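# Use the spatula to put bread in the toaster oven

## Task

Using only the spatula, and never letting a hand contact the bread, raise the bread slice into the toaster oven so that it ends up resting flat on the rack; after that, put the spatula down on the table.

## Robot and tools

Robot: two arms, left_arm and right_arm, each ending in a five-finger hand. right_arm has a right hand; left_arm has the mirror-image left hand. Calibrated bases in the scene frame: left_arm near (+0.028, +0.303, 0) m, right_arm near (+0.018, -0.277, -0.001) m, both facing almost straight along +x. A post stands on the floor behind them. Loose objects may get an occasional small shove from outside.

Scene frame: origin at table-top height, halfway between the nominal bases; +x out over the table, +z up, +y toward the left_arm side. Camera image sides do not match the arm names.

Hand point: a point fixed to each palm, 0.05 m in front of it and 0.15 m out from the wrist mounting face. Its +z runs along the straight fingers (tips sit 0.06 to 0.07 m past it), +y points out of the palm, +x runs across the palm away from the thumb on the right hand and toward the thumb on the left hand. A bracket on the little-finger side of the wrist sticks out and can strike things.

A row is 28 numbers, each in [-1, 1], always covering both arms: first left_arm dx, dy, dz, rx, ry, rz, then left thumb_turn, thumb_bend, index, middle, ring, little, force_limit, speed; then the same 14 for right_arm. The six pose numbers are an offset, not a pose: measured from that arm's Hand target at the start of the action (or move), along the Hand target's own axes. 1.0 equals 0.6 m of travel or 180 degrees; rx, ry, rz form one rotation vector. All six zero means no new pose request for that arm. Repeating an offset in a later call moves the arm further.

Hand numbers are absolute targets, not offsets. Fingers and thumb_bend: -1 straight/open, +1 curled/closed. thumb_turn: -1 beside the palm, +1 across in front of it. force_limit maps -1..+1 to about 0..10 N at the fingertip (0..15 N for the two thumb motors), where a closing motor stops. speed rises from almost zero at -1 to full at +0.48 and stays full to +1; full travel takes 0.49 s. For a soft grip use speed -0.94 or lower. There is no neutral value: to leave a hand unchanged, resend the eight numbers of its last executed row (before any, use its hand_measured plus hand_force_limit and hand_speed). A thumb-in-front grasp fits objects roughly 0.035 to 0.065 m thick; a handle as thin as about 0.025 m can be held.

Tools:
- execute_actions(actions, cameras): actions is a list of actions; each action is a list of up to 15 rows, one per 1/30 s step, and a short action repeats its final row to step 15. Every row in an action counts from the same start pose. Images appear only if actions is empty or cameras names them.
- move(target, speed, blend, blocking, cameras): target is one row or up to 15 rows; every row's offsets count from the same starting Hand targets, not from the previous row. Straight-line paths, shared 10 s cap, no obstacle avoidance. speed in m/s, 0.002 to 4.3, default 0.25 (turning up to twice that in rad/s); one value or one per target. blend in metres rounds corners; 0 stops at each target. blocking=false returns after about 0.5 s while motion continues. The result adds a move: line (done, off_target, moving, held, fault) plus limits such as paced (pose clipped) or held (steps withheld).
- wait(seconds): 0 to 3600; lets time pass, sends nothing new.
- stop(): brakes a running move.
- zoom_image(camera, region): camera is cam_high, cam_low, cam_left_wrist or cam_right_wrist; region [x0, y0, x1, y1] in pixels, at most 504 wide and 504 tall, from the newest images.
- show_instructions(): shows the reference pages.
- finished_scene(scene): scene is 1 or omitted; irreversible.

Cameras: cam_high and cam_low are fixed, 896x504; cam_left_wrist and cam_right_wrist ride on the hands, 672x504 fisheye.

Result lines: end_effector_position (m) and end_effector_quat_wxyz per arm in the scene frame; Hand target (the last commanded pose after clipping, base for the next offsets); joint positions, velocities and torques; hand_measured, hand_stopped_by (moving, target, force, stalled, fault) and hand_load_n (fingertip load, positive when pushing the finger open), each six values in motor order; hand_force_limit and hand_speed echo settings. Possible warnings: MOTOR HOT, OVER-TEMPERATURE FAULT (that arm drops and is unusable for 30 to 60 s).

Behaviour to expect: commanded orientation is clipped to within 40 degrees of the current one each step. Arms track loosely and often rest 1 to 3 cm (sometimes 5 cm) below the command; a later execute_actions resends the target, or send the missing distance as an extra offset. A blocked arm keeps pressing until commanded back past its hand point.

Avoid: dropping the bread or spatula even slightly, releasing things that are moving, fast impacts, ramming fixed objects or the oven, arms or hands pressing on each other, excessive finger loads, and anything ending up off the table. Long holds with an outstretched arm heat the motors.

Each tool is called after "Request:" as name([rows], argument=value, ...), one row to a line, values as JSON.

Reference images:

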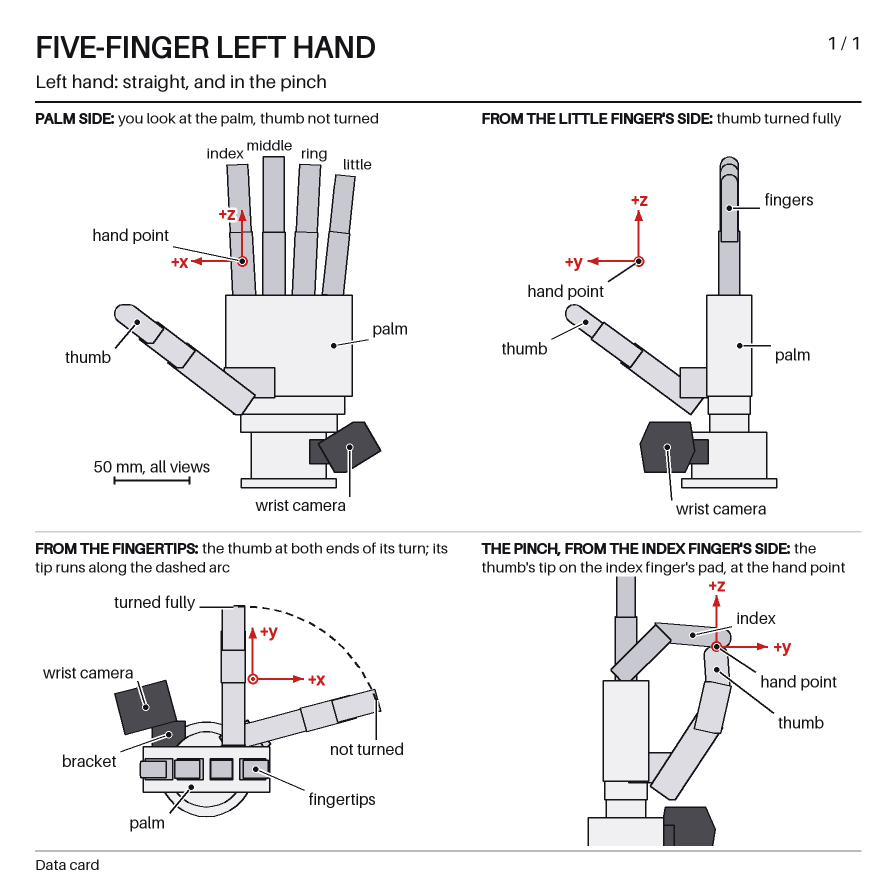

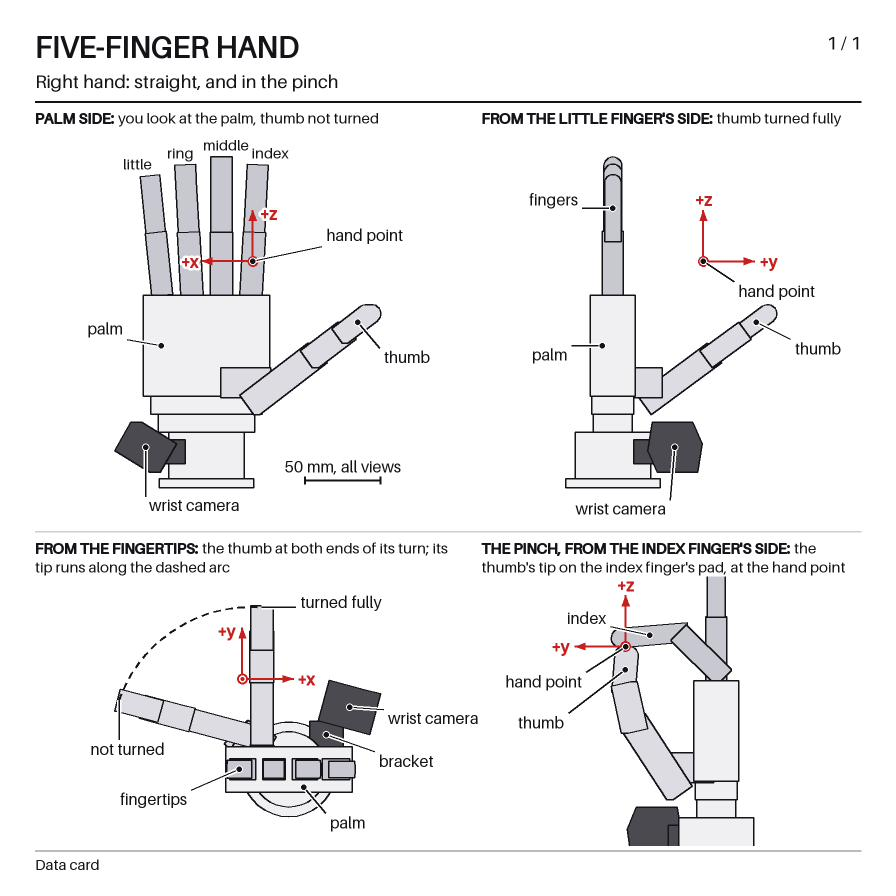

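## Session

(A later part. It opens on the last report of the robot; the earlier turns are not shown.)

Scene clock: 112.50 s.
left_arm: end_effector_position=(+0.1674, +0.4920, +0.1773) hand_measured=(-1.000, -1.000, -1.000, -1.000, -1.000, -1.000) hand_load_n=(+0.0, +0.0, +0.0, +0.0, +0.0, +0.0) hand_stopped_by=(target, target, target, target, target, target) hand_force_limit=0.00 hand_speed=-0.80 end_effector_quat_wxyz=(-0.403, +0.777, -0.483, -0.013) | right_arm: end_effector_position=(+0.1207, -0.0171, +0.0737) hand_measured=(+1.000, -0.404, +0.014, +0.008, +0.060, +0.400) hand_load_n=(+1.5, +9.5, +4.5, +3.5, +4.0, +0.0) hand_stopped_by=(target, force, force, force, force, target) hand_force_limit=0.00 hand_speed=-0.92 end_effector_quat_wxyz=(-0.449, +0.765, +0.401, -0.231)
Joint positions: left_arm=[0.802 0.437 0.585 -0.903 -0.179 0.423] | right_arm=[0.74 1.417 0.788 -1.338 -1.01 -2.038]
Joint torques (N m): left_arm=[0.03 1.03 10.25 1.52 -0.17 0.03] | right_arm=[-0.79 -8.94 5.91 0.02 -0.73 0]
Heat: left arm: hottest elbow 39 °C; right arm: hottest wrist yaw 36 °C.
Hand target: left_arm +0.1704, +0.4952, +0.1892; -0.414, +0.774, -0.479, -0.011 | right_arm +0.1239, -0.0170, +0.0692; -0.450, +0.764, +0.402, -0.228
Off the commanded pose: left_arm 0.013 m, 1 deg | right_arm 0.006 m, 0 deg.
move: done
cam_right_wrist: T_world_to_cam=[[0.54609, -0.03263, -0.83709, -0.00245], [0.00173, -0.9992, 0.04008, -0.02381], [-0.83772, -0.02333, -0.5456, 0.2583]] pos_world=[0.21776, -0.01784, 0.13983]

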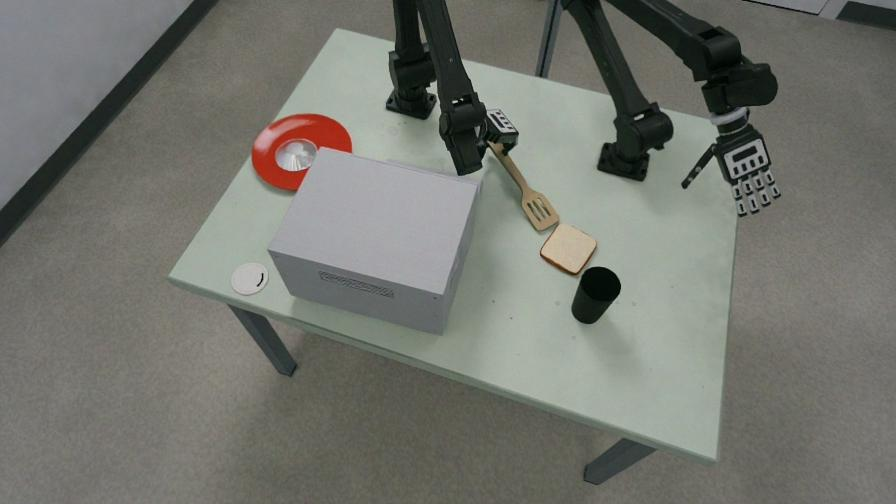

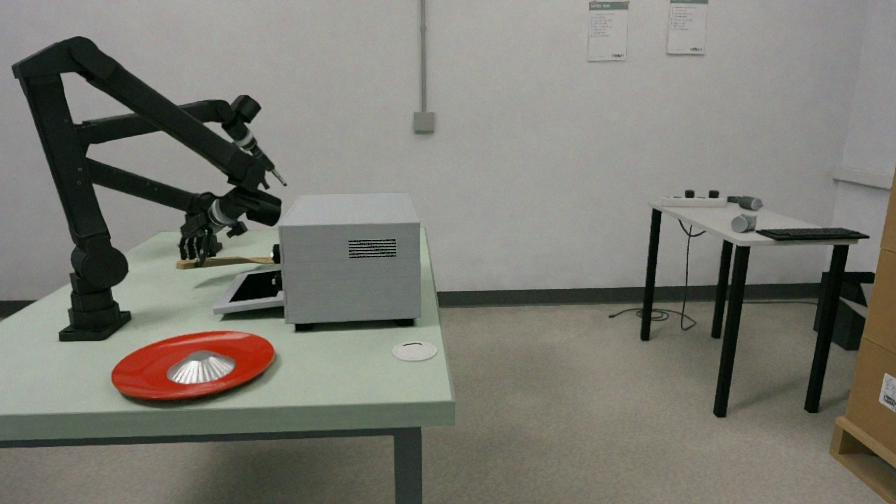

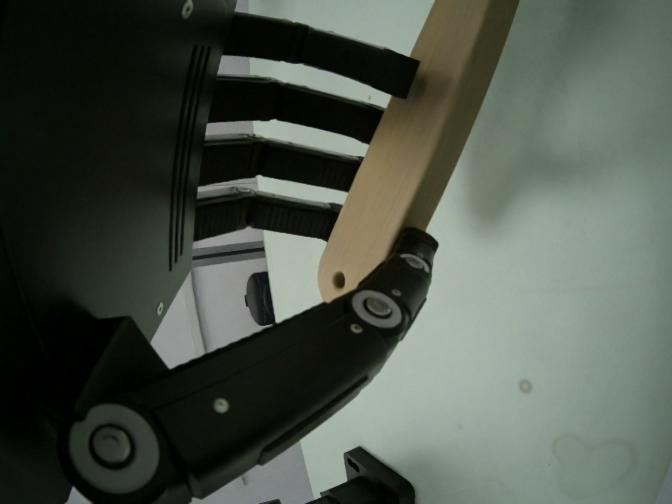

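Request:
move(target=[0,0,0,0,0,0,-1,-1,-1,-1,-1,-1,0,-0.8,-0.007,0.0213,0.0128,0,0,0,1,0.0,0.4,0.4,0.4,0.4,0.0,-0.92], speed=0.04, cameras=["cam_high","cam_low"])

Request:
zoom_image(camera="cam_low", region=[170, 200, 290, 300])

Request:
zoom_image(camera="cam_high", region=[500, 170, 620, 290])

Scene clock: 114.70 s.
left_arm: end_effector_position=(+0.1674, +0.4920, +0.1773) hand_measured=(-1.000, -1.000, -1.000, -1.000, -1.000, -1.000) hand_load_n=(+0.0, +0.0, +0.0, +0.0, +0.0, +0.0) hand_stopped_by=(target, target, target, target, target, target) hand_force_limit=0.00 hand_speed=-0.80 end_effector_quat_wxyz=(-0.403, +0.777, -0.483, -0.013) | right_arm: end_effector_position=(+0.1192, -0.0192, +0.0593) hand_measured=(+1.000, -0.404, +0.014, +0.008, +0.060, +0.400) hand_load_n=(+1.5, +9.5, +4.5, +3.0, +4.0, +0.0) hand_stopped_by=(target, force, force, force, force, target) hand_force_limit=0.00 hand_speed=-0.92 end_effector_quat_wxyz=(-0.450, +0.763, +0.403, -0.228)
Joint positions: left_arm=[0.802 0.437 0.585 -0.903 -0.179 0.423] | right_arm=[0.738 1.435 0.761 -1.292 -1.01 -2.046]
Joint torques (N m): left_arm=[-0.44 1.2 10.5 1.5 -0.15 0.03] | right_arm=[-1.03 -8.76 5.49 -0.02 -0.72 0.02]
Heat: left arm: hottest elbow 39 °C; right arm: hottest wrist yaw 36 °C.
Hand target: left_arm +0.1704, +0.4952, +0.1892; -0.414, +0.774, -0.479, -0.011 | right_arm +0.1213, -0.0200, +0.0541; -0.450, +0.764, +0.402, -0.228
Off the commanded pose: left_arm 0.013 m, 1 deg | right_arm 0.006 m, 0 deg.
move: done

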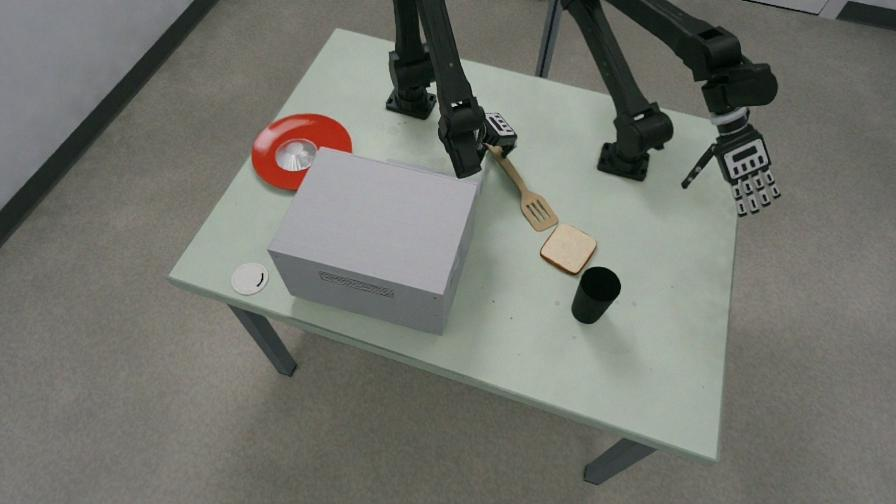

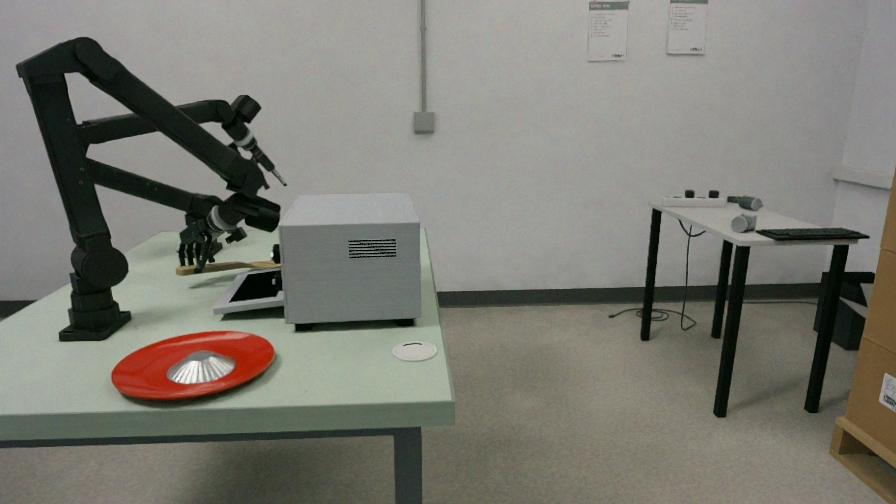

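Scaled by 4.200.

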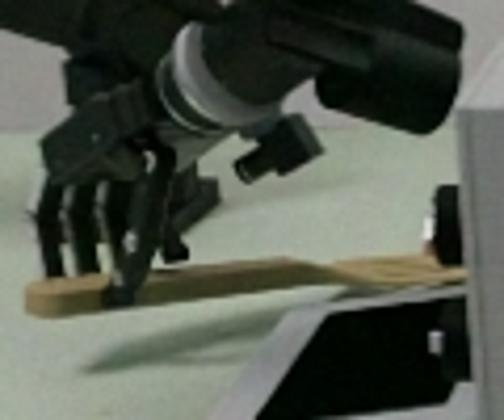

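Scaled by 4.200.

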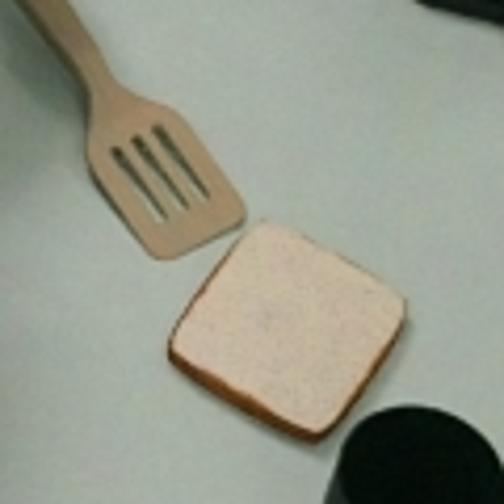

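Request:
move(target=[0,0,0,0,0,0,-1,-1,-1,-1,-1,-1,0,-0.8,0.058,0.009,-0.0007,0,0,0,1,0.0,0.4,0.4,0.4,0.4,0.0,-0.92], speed=0.04, cameras=["cam_high","cam_low"])

Request:
zoom_image(camera="cam_high", region=[500, 170, 620, 290])

Scene clock: 116.60 s.
left_arm: end_effector_position=(+0.1674, +0.4920, +0.1773) hand_measured=(-1.000, -1.000, -1.000, -1.000, -1.000, -1.000) hand_load_n=(-0.5, +0.0, +0.0, +0.0, +0.0, +0.0) hand_stopped_by=(target, target, target, target, target, target) hand_force_limit=0.00 hand_speed=-0.80 end_effector_quat_wxyz=(-0.403, +0.777, -0.483, -0.013) | right_arm: end_effector_position=(+0.1367, -0.0026, +0.0494) hand_measured=(+1.000, -0.404, +0.014, +0.008, +0.060, +0.400) hand_load_n=(+2.0, +9.5, +5.0, +3.5, +4.0, +0.0) hand_stopped_by=(target, force, force, force, force, target) hand_force_limit=0.00 hand_speed=-0.92 end_effector_quat_wxyz=(-0.450, +0.764, +0.401, -0.231)
Joint positions: left_arm=[0.802 0.437 0.585 -0.903 -0.179 0.423] | right_arm=[0.741 1.518 0.817 -1.267 -1.012 -2.039]
Joint torques (N m): left_arm=[0.26 0.62 10.56 1.46 -0.16 0.04] | right_arm=[0.15 -9.7 7.73 -0.03 -0.92 0.24]
Heat: left arm: hottest elbow 39 °C; right arm: hottest wrist yaw 36 °C.
Hand target: left_arm +0.1704, +0.4952, +0.1892; -0.414, +0.774, -0.479, -0.011 | right_arm +0.1437, +0.0068, +0.0501; -0.450, +0.764, +0.401, -0.228
Off the commanded pose: left_arm 0.013 m, 1 deg | right_arm 0.012 m, 0 deg.
move: off_target (right_arm)

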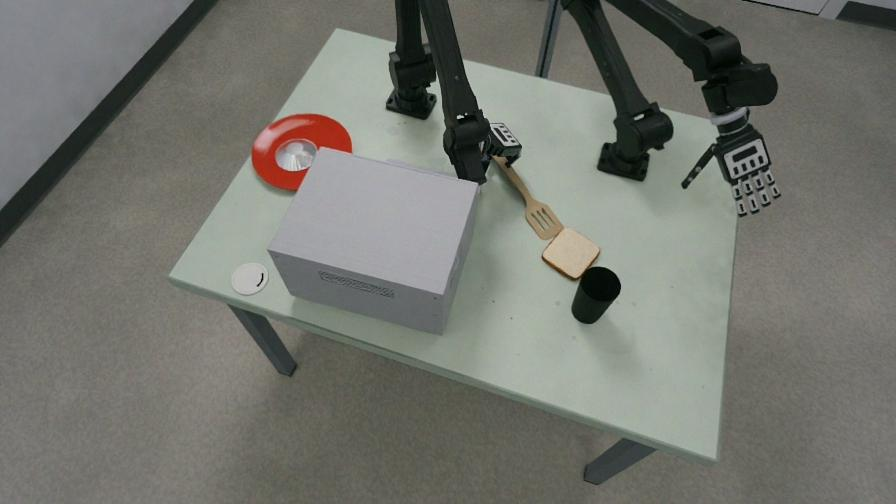

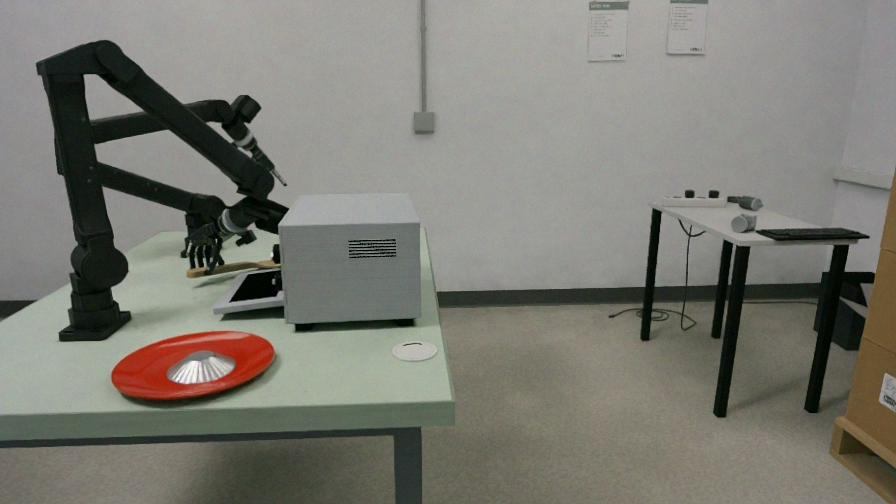

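Scaled by 4.200.

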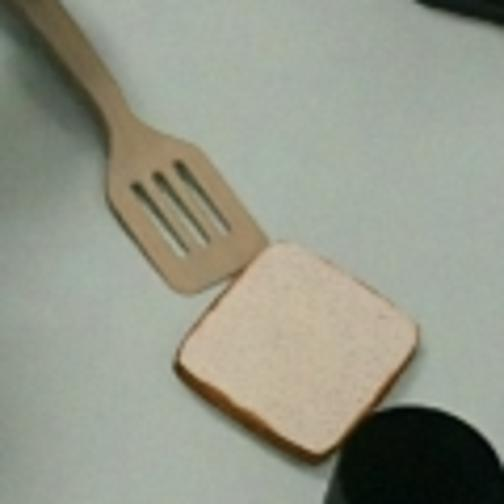

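Request:
move(target=[0,0,0,0,0,0,-1,-1,-1,-1,-1,-1,0,-0.8,0.0664,0.0035,-0.0046,0,0,0,1,0.0,0.4,0.4,0.4,0.4,0.0,-0.92], speed=0.04, cameras=["cam_high","cam_low","cam_left_wrist"])

Request:
zoom_image(camera="cam_high", region=[500, 170, 620, 290])

Scene clock: 118.70 s.
left_arm: end_effector_position=(+0.1674, +0.4920, +0.1773) hand_measured=(-1.000, -1.000, -1.000, -1.000, -1.000, -1.000) hand_load_n=(+0.0, +0.0, +0.0, +0.0, +0.0, +0.0) hand_stopped_by=(target, target, target, target, target, target) hand_force_limit=0.00 hand_speed=-0.80 end_effector_quat_wxyz=(-0.403, +0.777, -0.483, -0.013) | right_arm: end_effector_position=(+0.1572, +0.0249, +0.0489) hand_measured=(+1.000, -0.404, +0.014, +0.008, +0.060, +0.400) hand_load_n=(+3.0, +9.5, +5.0, +3.0, +3.0, -0.5) hand_stopped_by=(target, force, force, force, force, target) hand_force_limit=0.00 hand_speed=-0.92 end_effector_quat_wxyz=(-0.448, +0.764, +0.401, -0.235)
Joint positions: left_arm=[0.802 0.437 0.585 -0.903 -0.179 0.423] | right_arm=[0.761 1.598 0.912 -1.267 -1.018 -2.012]
Joint torques (N m): left_arm=[-0.44 1.32 10.52 1.69 -0.16 0.02] | right_arm=[-0.21 -10.81 8.8 -0.01 -0.92 0.26]
Heat: left arm: hottest elbow 39 °C; right arm: hottest wrist yaw 36 °C.
Hand target: left_arm +0.1704, +0.4952, +0.1892; -0.414, +0.774, -0.479, -0.011 | right_arm +0.1693, +0.0375, +0.0500; -0.450, +0.764, +0.402, -0.228
Off the commanded pose: left_arm 0.013 m, 1 deg | right_arm 0.018 m, 1 deg.
move: off_target (right_arm)

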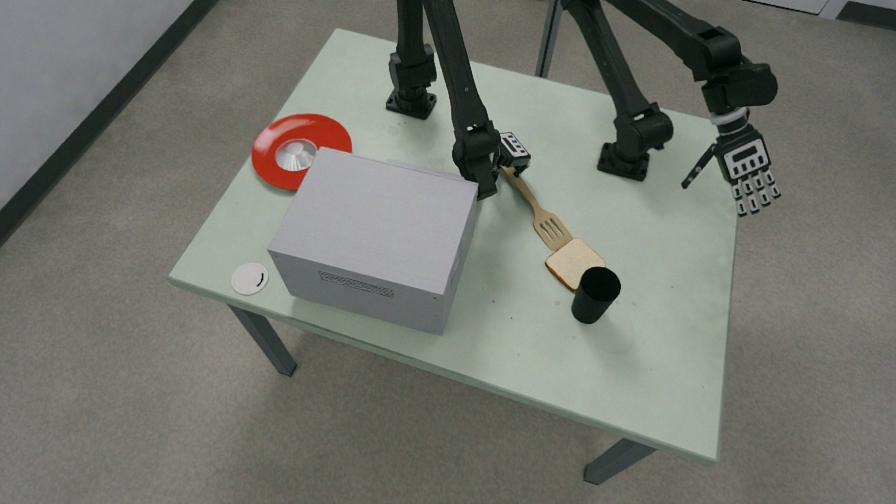

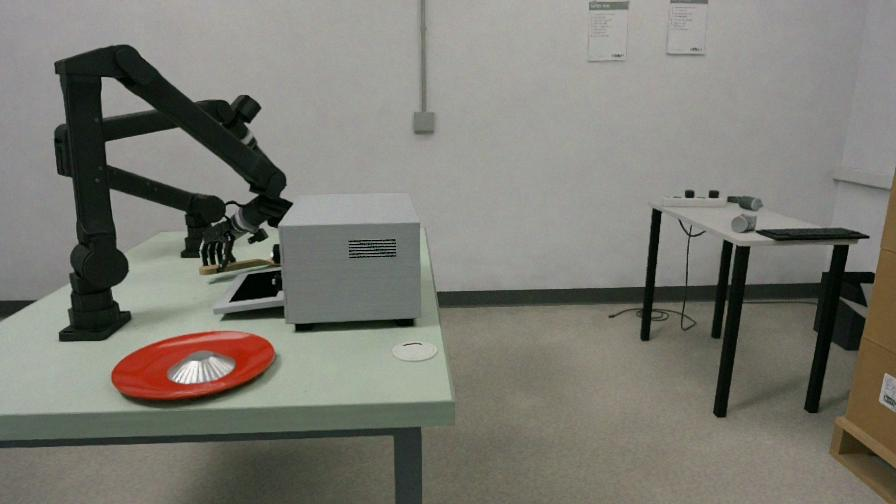

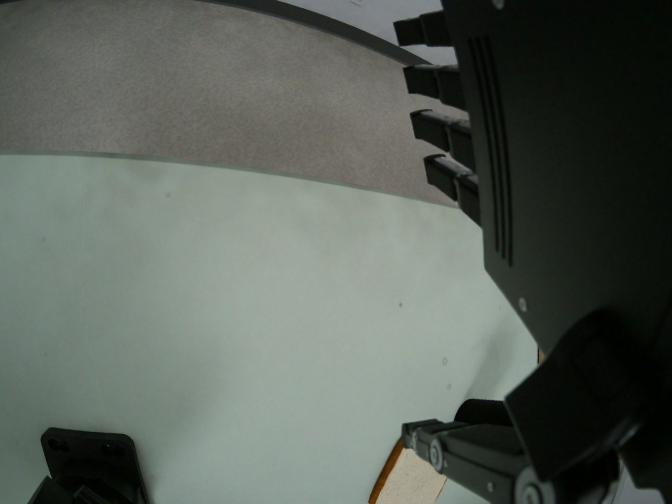

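Scaled by 4.200.

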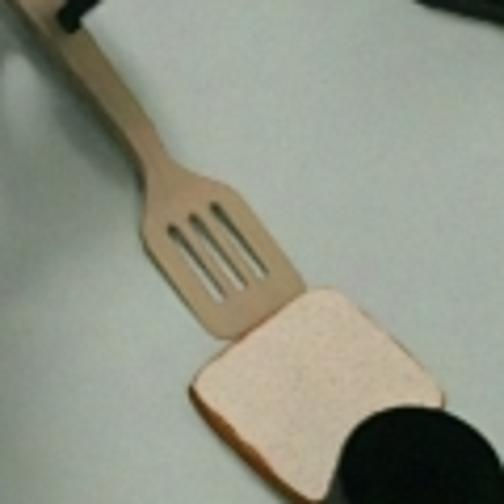

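Request:
move(target=[0,0,0,0,0,0,-1,-1,-1,-1,-1,-1,0,-0.8,0.0565,-0.0668,0.1202,-0.0014,0.0968,0.0545,1,0.0,0.4,0.4,0.4,0.4,0.0,-0.92], speed=0.04, cameras=["cam_high","cam_low"])

Request:
zoom_image(camera="cam_high", region=[510, 180, 650, 320])

Scene clock: 128.00 s.
left_arm: end_effector_position=(+0.1674, +0.4920, +0.1773) hand_measured=(-1.000, -1.000, -1.000, -1.000, -1.000, -1.000) hand_load_n=(+0.0, +0.0, +0.0, +0.0, +0.0, +0.0) hand_stopped_by=(target, target, target, target, target, target) hand_force_limit=0.00 hand_speed=-0.80 end_effector_quat_wxyz=(-0.403, +0.777, -0.483, -0.013) | right_arm: end_effector_position=(+0.1238, +0.1119, +0.0483) hand_measured=(+1.000, -0.404, +0.014, +0.008, +0.060, +0.400) hand_load_n=(+1.5, +9.5, +4.0, +3.5, +4.5, +0.0) hand_stopped_by=(target, force, force, force, force, target) hand_force_limit=0.00 hand_speed=-0.92 end_effector_quat_wxyz=(-0.482, +0.822, +0.266, -0.147)
Joint positions: left_arm=[0.802 0.437 0.585 -0.903 -0.179 0.423] | right_arm=[0.97 1.431 0.705 -0.311 -0.962 -0.964]
Joint torques (N m): left_arm=[-0.15 1.03 10.41 1.52 -0.15 0.04] | right_arm=[0.15 -11.87 6.3 1.35 -0.59 0.32]
Heat: left arm: hottest elbow 39 °C; right arm: hottest wrist yaw 36 °C.
Hand target: left_arm +0.1704, +0.4952, +0.1892; -0.414, +0.774, -0.479, -0.011 | right_arm +0.1212, +0.1126, +0.0500; -0.483, +0.822, +0.263, -0.147
Off the commanded pose: left_arm 0.013 m, 1 deg | right_arm 0.003 m, 0 deg.
move: done

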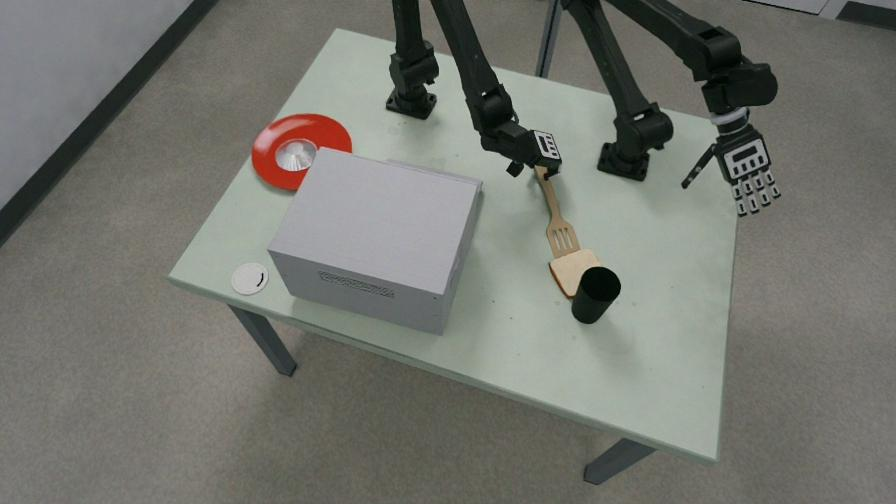

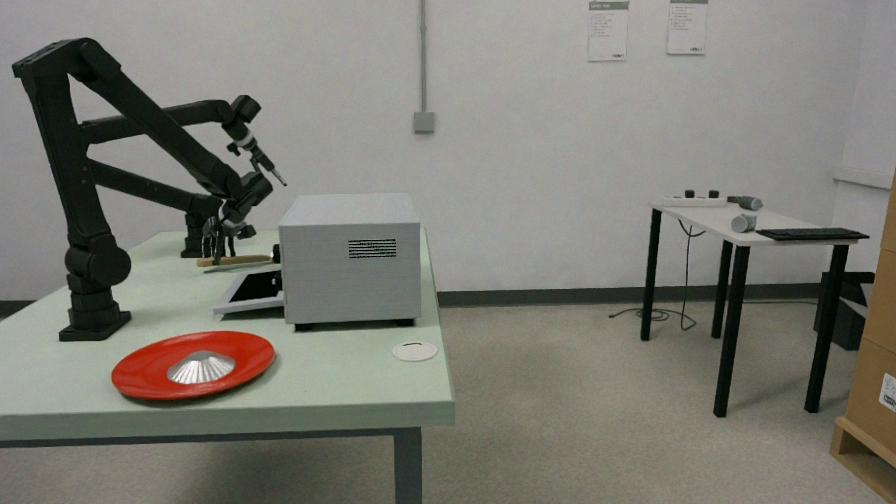

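Scaled by 3.600.

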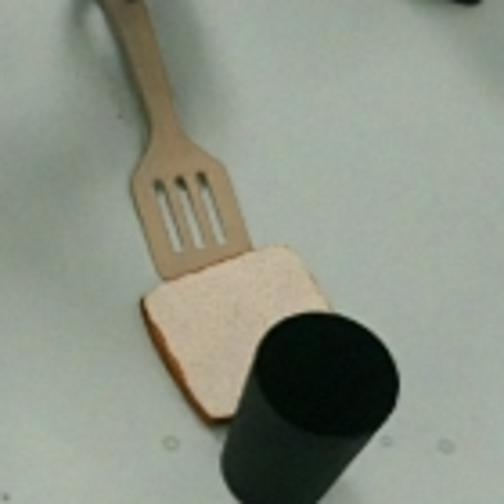

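Request:
wait(seconds=0.1, cameras=["cam_right_wrist"])

Scene clock: 129.50 s.
left_arm: end_effector_position=(+0.1674, +0.4920, +0.1773) hand_measured=(-1.000, -1.000, -1.000, -1.000, -1.000, -1.000) hand_load_n=(+0.0, +0.0, +0.0, +0.0, +0.0, +0.0) hand_stopped_by=(target, target, target, target, target, target) hand_force_limit=0.00 hand_speed=-0.80 end_effector_quat_wxyz=(-0.403, +0.777, -0.483, -0.013) | right_arm: end_effector_position=(+0.1238, +0.1120, +0.0483) hand_measured=(+1.000, -0.404, +0.014, +0.008, +0.060, +0.400) hand_load_n=(+1.0, +9.5, +4.0, +3.5, +4.5, +0.0) hand_stopped_by=(target, force, force, force, force, target) hand_force_limit=0.00 hand_speed=-0.92 end_effector_quat_wxyz=(-0.482, +0.822, +0.266, -0.147)
Joint positions: left_arm=[0.802 0.437 0.585 -0.903 -0.179 0.423] | right_arm=[0.97 1.431 0.705 -0.31 -0.962 -0.964]
Joint torques (N m): left_arm=[0.73 1.67 10.51 1.62 -0.16 0.04] | right_arm=[0.09 -11.81 6.32 1.33 -0.6 0.3]
Heat: left arm: hottest elbow 39 °C; right arm: hottest wrist yaw 36 °C.
Hand target: left_arm +0.1704, +0.4952, +0.1892; -0.414, +0.774, -0.479, -0.011 | right_arm +0.1212, +0.1126, +0.0501; -0.483, +0.822, +0.263, -0.147
Off the commanded pose: left_arm 0.013 m, 1 deg | right_arm 0.003 m, 0 deg.
wait: 0.10 s; at rest from the start
cam_right_wrist: T_world_to_cam=[[0.50977, -0.21268, -0.83361, 0.00339], [-0.33602, -0.94122, 0.03465, 0.14179], [-0.79197, 0.26245, -0.55127, 0.21262]] pos_world=[0.2143, 0.07837, 0.11512]

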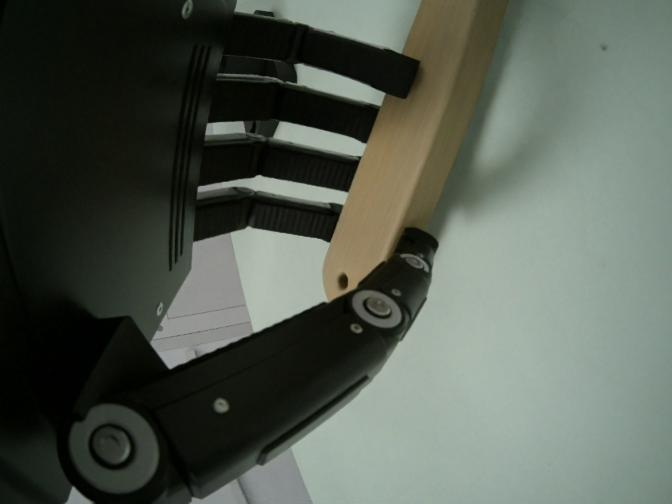

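Request:
move(target=[0,0,0,0,0,0,-1,-1,-1,-1,-1,-1,0,-0.8,0.0498,0.0028,0.0065,0,0,0,1,0.0,0.4,0.4,0.4,0.4,0.0,-0.92], speed=0.03, cameras=["cam_high","cam_low","cam_right_wrist"])

Request:
zoom_image(camera="cam_high", region=[510, 180, 650, 320])

Scene clock: 133.37 s.
left_arm: end_effector_position=(+0.1674, +0.4920, +0.1773) hand_measured=(-1.000, -1.000, -1.000, -1.000, -1.000, -1.000) hand_load_n=(+0.0, +0.0, +0.0, +0.0, +0.0, +0.0) hand_stopped_by=(target, target, target, target, target, target) hand_force_limit=0.00 hand_speed=-0.80 end_effector_quat_wxyz=(-0.403, +0.777, -0.483, -0.013) | right_arm: end_effector_position=(+0.1351, +0.1236, +0.0434) hand_measured=(+1.000, -0.404, +0.014, +0.008, +0.060, +0.400) hand_load_n=(+2.0, +9.5, +5.0, +3.0, +3.5, +0.0) hand_stopped_by=(target, force, force, force, force, target) hand_force_limit=0.00 hand_speed=-0.92 end_effector_quat_wxyz=(-0.481, +0.823, +0.263, -0.149)
Joint positions: left_arm=[0.802 0.437 0.585 -0.903 -0.179 0.423] | right_arm=[0.963 1.484 0.746 -0.31 -0.965 -0.969]
Joint torques (N m): left_arm=[0.26 0.5 10.52 1.55 -0.19 0.04] | right_arm=[-1.03 -10.58 9.18 0.49 -0.91 0.05]
Heat: left arm: hottest elbow 40 °C; right arm: hottest wrist yaw 36 °C.
Hand target: left_arm +0.1704, +0.4952, +0.1892; -0.414, +0.774, -0.479, -0.011 | right_arm +0.1442, +0.1319, +0.0471; -0.483, +0.822, +0.263, -0.147
Off the commanded pose: left_arm 0.013 m, 1 deg | right_arm 0.013 m, 0 deg.
move: off_target (right_arm)
cam_right_wrist: T_world_to_cam=[[0.50501, -0.21832, -0.83505, -0.00262], [-0.3384, -0.9401, 0.04113, 0.15661], [-0.79401, 0.26181, -0.54864, 0.2161]] pos_world=[0.2259, 0.09008, 0.10993]

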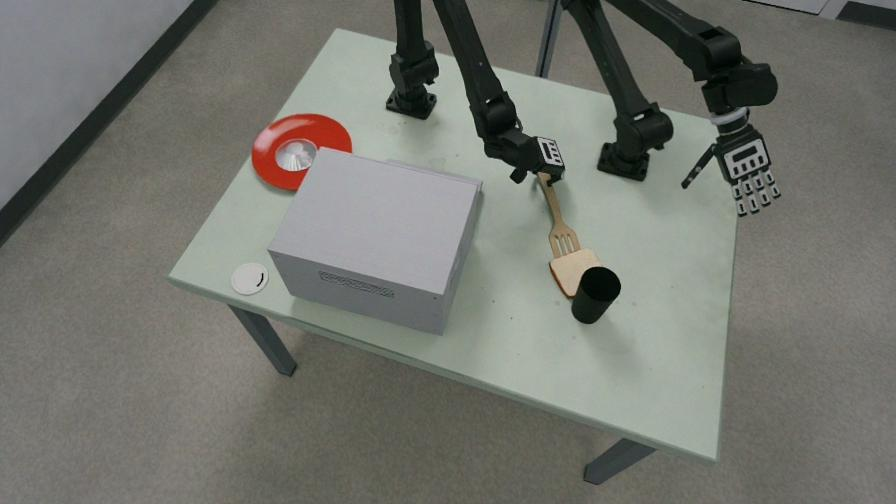

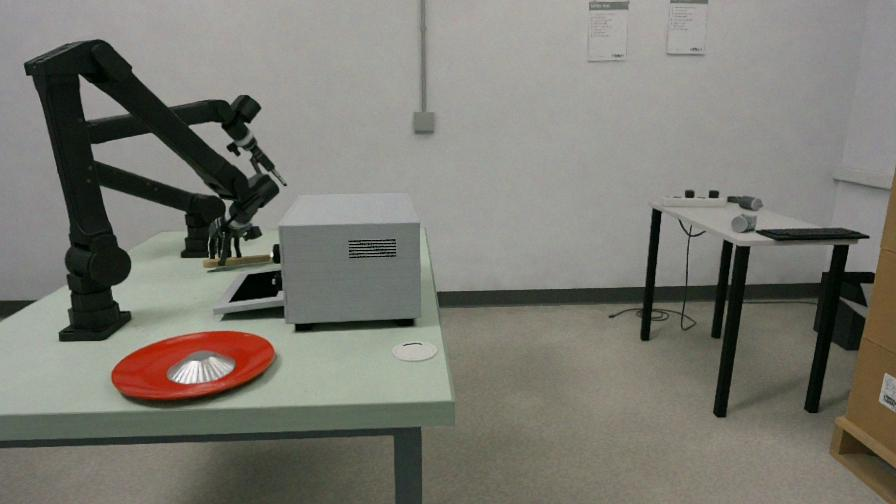

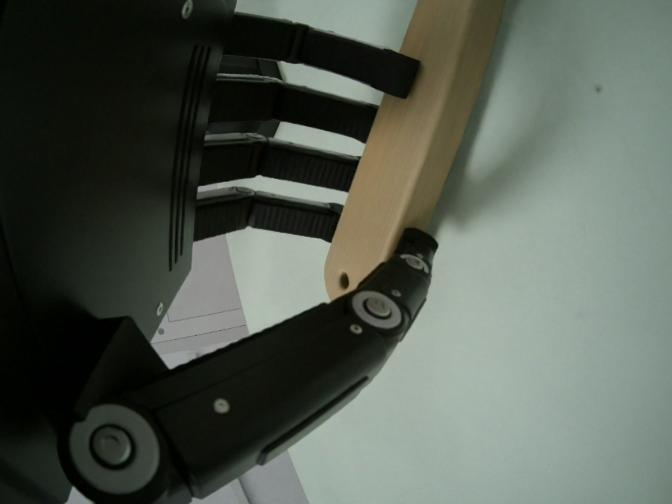

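Scaled by 3.600.

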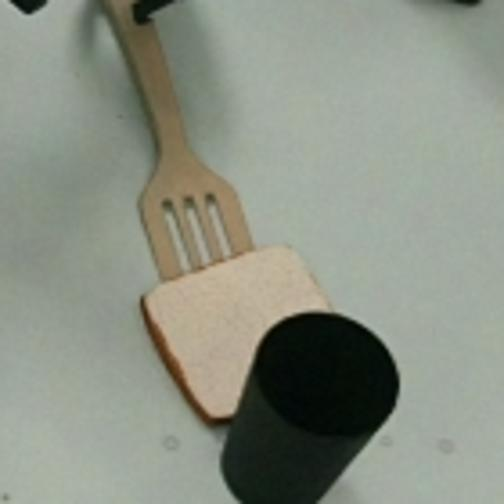

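Request:
move(target=[0,0,0,0,0,0,-1,-1,-1,-1,-1,-1,0,-0.8,0.0664,-0.0021,0.0054,0,0,0,1,0.0,0.4,0.4,0.4,0.4,0.0,-0.92], speed=0.03, cameras=["cam_high","cam_low","cam_right_wrist"])

Request:
zoom_image(camera="cam_high", region=[510, 180, 650, 320])

Scene clock: 136.03 s.
left_arm: end_effector_position=(+0.1674, +0.4920, +0.1773) hand_measured=(-1.000, -1.000, -1.000, -1.000, -1.000, -1.000) hand_load_n=(+0.0, +0.0, +0.0, +0.0, +0.0, +0.0) hand_stopped_by=(target, target, target, target, target, target) hand_force_limit=0.00 hand_speed=-0.80 end_effector_quat_wxyz=(-0.403, +0.777, -0.483, -0.013) | right_arm: end_effector_position=(+0.1653, +0.1497, +0.0444) hand_measured=(+1.000, -0.404, +0.014, +0.008, +0.060, +0.400) hand_load_n=(+2.0, +9.0, +4.5, +3.0, +4.0, +0.0) hand_stopped_by=(target, force, force, force, force, target) hand_force_limit=0.00 hand_speed=-0.92 end_effector_quat_wxyz=(-0.481, +0.823, +0.264, -0.148)
Joint positions: left_arm=[0.802 0.437 0.585 -0.903 -0.179 0.423] | right_arm=[0.942 1.575 0.861 -0.361 -0.975 -1.003]
Joint torques (N m): left_arm=[0.15 0.91 10.48 1.47 -0.18 0.05] | right_arm=[-1.03 -12.16 9.33 0.4 -0.92 0.04]
Heat: left arm: hottest elbow 40 °C; right arm: hottest wrist yaw 36 °C.
Hand target: left_arm +0.1704, +0.4952, +0.1892; -0.414, +0.774, -0.479, -0.011 | right_arm +0.1749, +0.1576, +0.0471; -0.483, +0.822, +0.263, -0.147
Off the commanded pose: left_arm 0.013 m, 1 deg | right_arm 0.013 m, 0 deg.
move: off_target (right_arm)
cam_right_wrist: T_world_to_cam=[[0.50575, -0.21739, -0.83484, -0.01153], [-0.33825, -0.94021, 0.03991, 0.19139], [-0.7936, 0.2622, -0.54905, 0.23366]] pos_world=[0.256, 0.11618, 0.11103]

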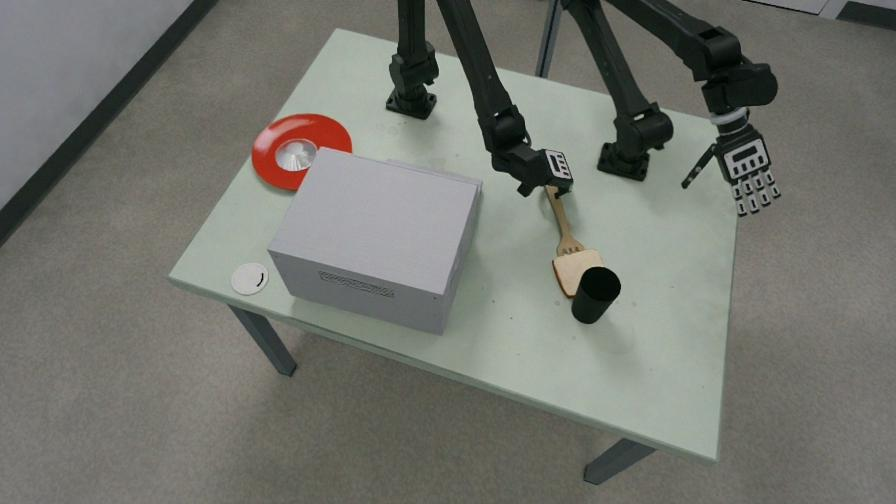

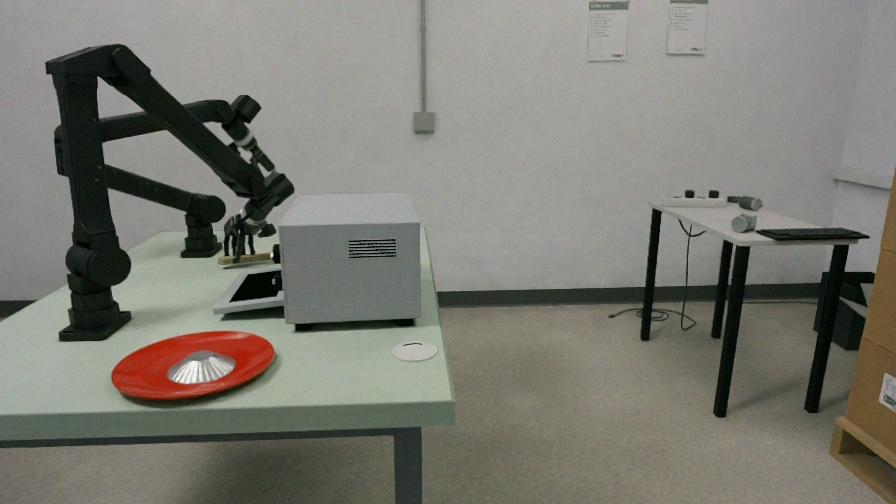

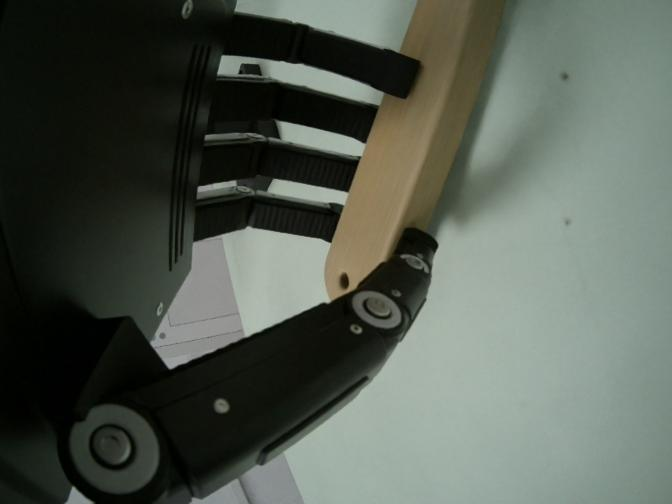

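Scaled by 3.600.

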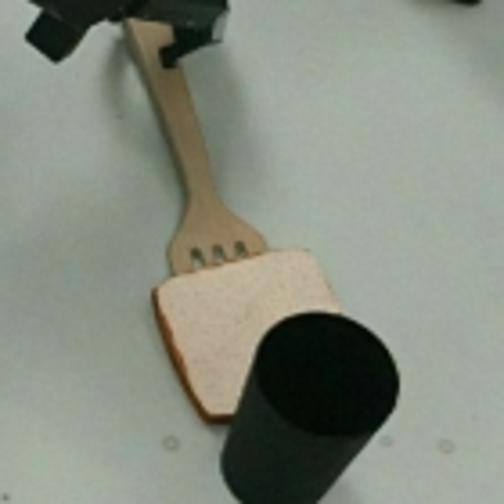

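Request:
move(target=[0,0,0,0,0,0,-1,-1,-1,-1,-1,-1,0,-0.8,0.0465,-0.0015,0.0038,0,0,0,1,0.0,0.4,0.4,0.4,0.4,0.0,-0.92], speed=0.03, cameras=["cam_high","cam_low","cam_right_wrist"])

Request:
zoom_image(camera="cam_high", region=[510, 180, 650, 320])

Scene clock: 138.00 s.
left_arm: end_effector_position=(+0.1674, +0.4920, +0.1773) hand_measured=(-1.000, -1.000, -1.000, -1.000, -1.000, -1.000) hand_load_n=(+0.0, +0.0, +0.0, +0.0, +0.0, +0.0) hand_stopped_by=(target, target, target, target, target, target) hand_force_limit=0.00 hand_speed=-0.80 end_effector_quat_wxyz=(-0.403, +0.777, -0.483, -0.013) | right_arm: end_effector_position=(+0.1865, +0.1679, +0.0451) hand_measured=(+1.000, -0.404, +0.014, +0.008, +0.060, +0.400) hand_load_n=(+2.5, +9.5, +4.5, +3.0, +3.5, +0.0) hand_stopped_by=(target, force, force, force, force, target) hand_force_limit=0.00 hand_speed=-0.92 end_effector_quat_wxyz=(-0.481, +0.823, +0.264, -0.148)
Joint positions: left_arm=[0.802 0.437 0.585 -0.903 -0.179 0.423] | right_arm=[0.928 1.637 0.944 -0.399 -0.982 -1.024]
Joint torques (N m): left_arm=[-0.56 0.44 10.56 1.65 -0.17 0.04] | right_arm=[-1.14 -13.16 9.44 0.44 -0.92 0.07]
Heat: left arm: hottest elbow 40 °C; right arm: hottest wrist yaw 36 °C.
Hand target: left_arm +0.1704, +0.4952, +0.1892; -0.414, +0.774, -0.479, -0.011 | right_arm +0.1964, +0.1755, +0.0470; -0.483, +0.822, +0.263, -0.147
Off the commanded pose: left_arm 0.013 m, 1 deg | right_arm 0.013 m, 0 deg.
move: off_target (right_arm)
cam_right_wrist: T_world_to_cam=[[0.50595, -0.21679, -0.83487, -0.01794], [-0.338, -0.94032, 0.03934, 0.21557], [-0.79358, 0.26229, -0.54904, 0.24605]] pos_world=[0.2772, 0.13428, 0.11163]

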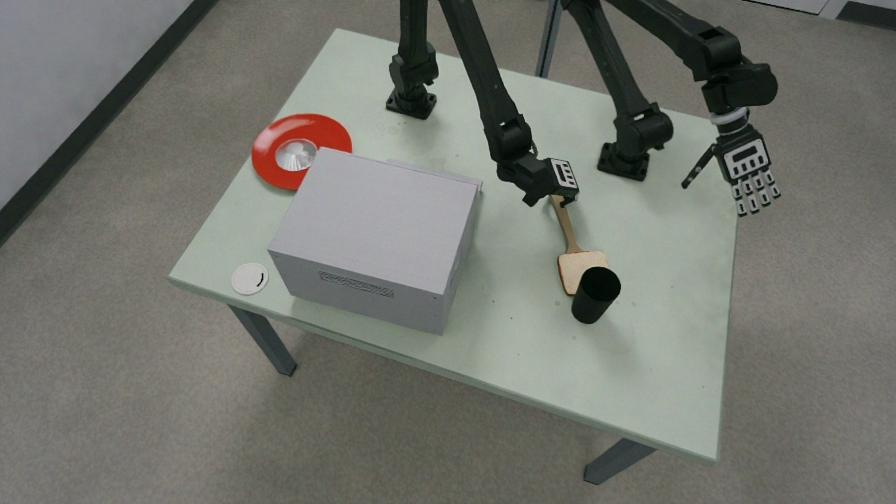

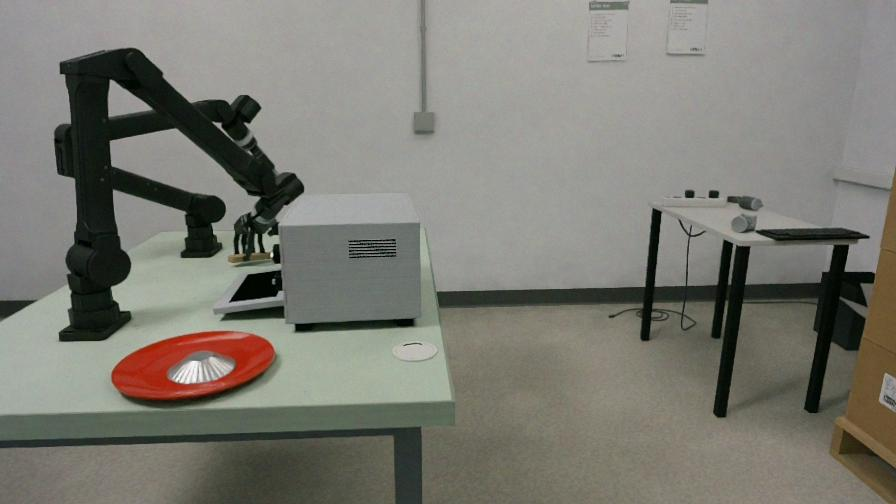

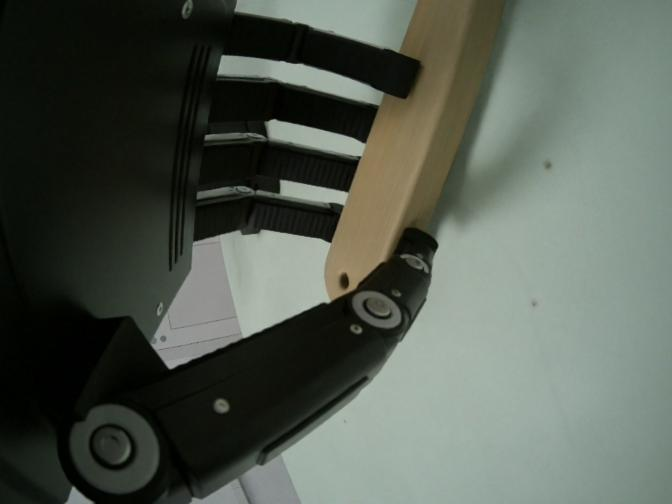

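Scaled by 3.600.

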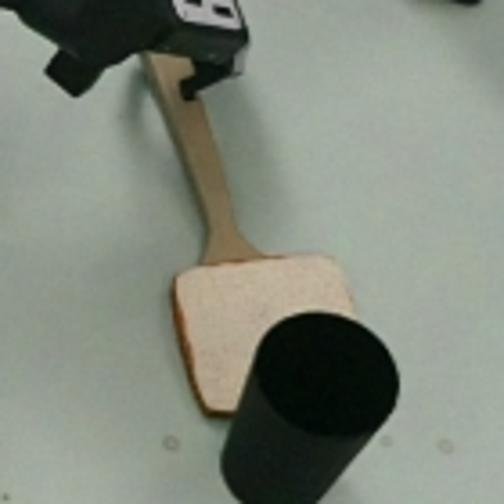

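Request:
move(target=[0,0,0,0,0,0,-1,-1,-1,-1,-1,-1,0,-0.8,0,0,0,0,0,0,1,0.1,0.5,0.5,0.5,0.4,0.5,-0.92], cameras=["cam_right_wrist"])

Scene clock: 139.47 s.
left_arm: end_effector_position=(+0.1674, +0.4920, +0.1773) hand_measured=(-1.000, -1.000, -1.000, -1.000, -1.000, -1.000) hand_load_n=(+0.0, +0.0, +0.0, -0.5, +0.0, +0.0) hand_stopped_by=(target, target, target, target, target, target) hand_force_limit=0.00 hand_speed=-0.80 end_effector_quat_wxyz=(-0.403, +0.777, -0.483, -0.013) | right_arm: end_effector_position=(+0.1866, +0.1681, +0.0451) hand_measured=(+1.000, -0.404, +0.064, +0.050, +0.110, +0.400) hand_load_n=(+2.5, +18.0, +8.0, +7.0, +7.5, +0.0) hand_stopped_by=(target, force, force, force, force, target) hand_force_limit=0.50 hand_speed=-0.92 end_effector_quat_wxyz=(-0.482, +0.822, +0.265, -0.148)
Joint positions: left_arm=[0.802 0.437 0.585 -0.903 -0.179 0.423] | right_arm=[0.928 1.637 0.944 -0.4 -0.983 -1.028]
Joint torques (N m): left_arm=[-0.15 0.97 10.47 1.48 -0.13 0] | right_arm=[-1.03 -13.27 9.44 0.4 -0.87 0.09]
Heat: left arm: hottest elbow 40 °C; right arm: hottest wrist yaw 36 °C.
Hand target: left_arm +0.1704, +0.4952, +0.1892; -0.414, +0.774, -0.479, -0.011 | right_arm +0.1964, +0.1755, +0.0469; -0.483, +0.822, +0.263, -0.147
Off the commanded pose: left_arm 0.013 m, 1 deg | right_arm 0.012 m, 0 deg.
move: done
cam_right_wrist: T_world_to_cam=[[0.50791, -0.21379, -0.83446, -0.01885], [-0.33581, -0.94121, 0.03674, 0.21568], [-0.79326, 0.26155, -0.54985, 0.24621]] pos_world=[0.2773, 0.13457, 0.11173]

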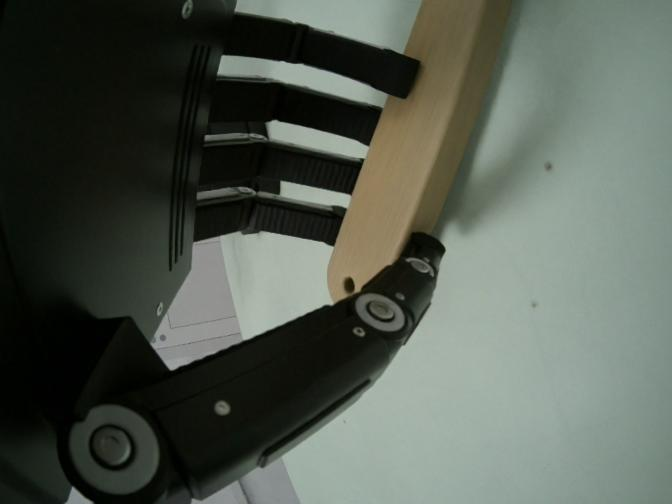

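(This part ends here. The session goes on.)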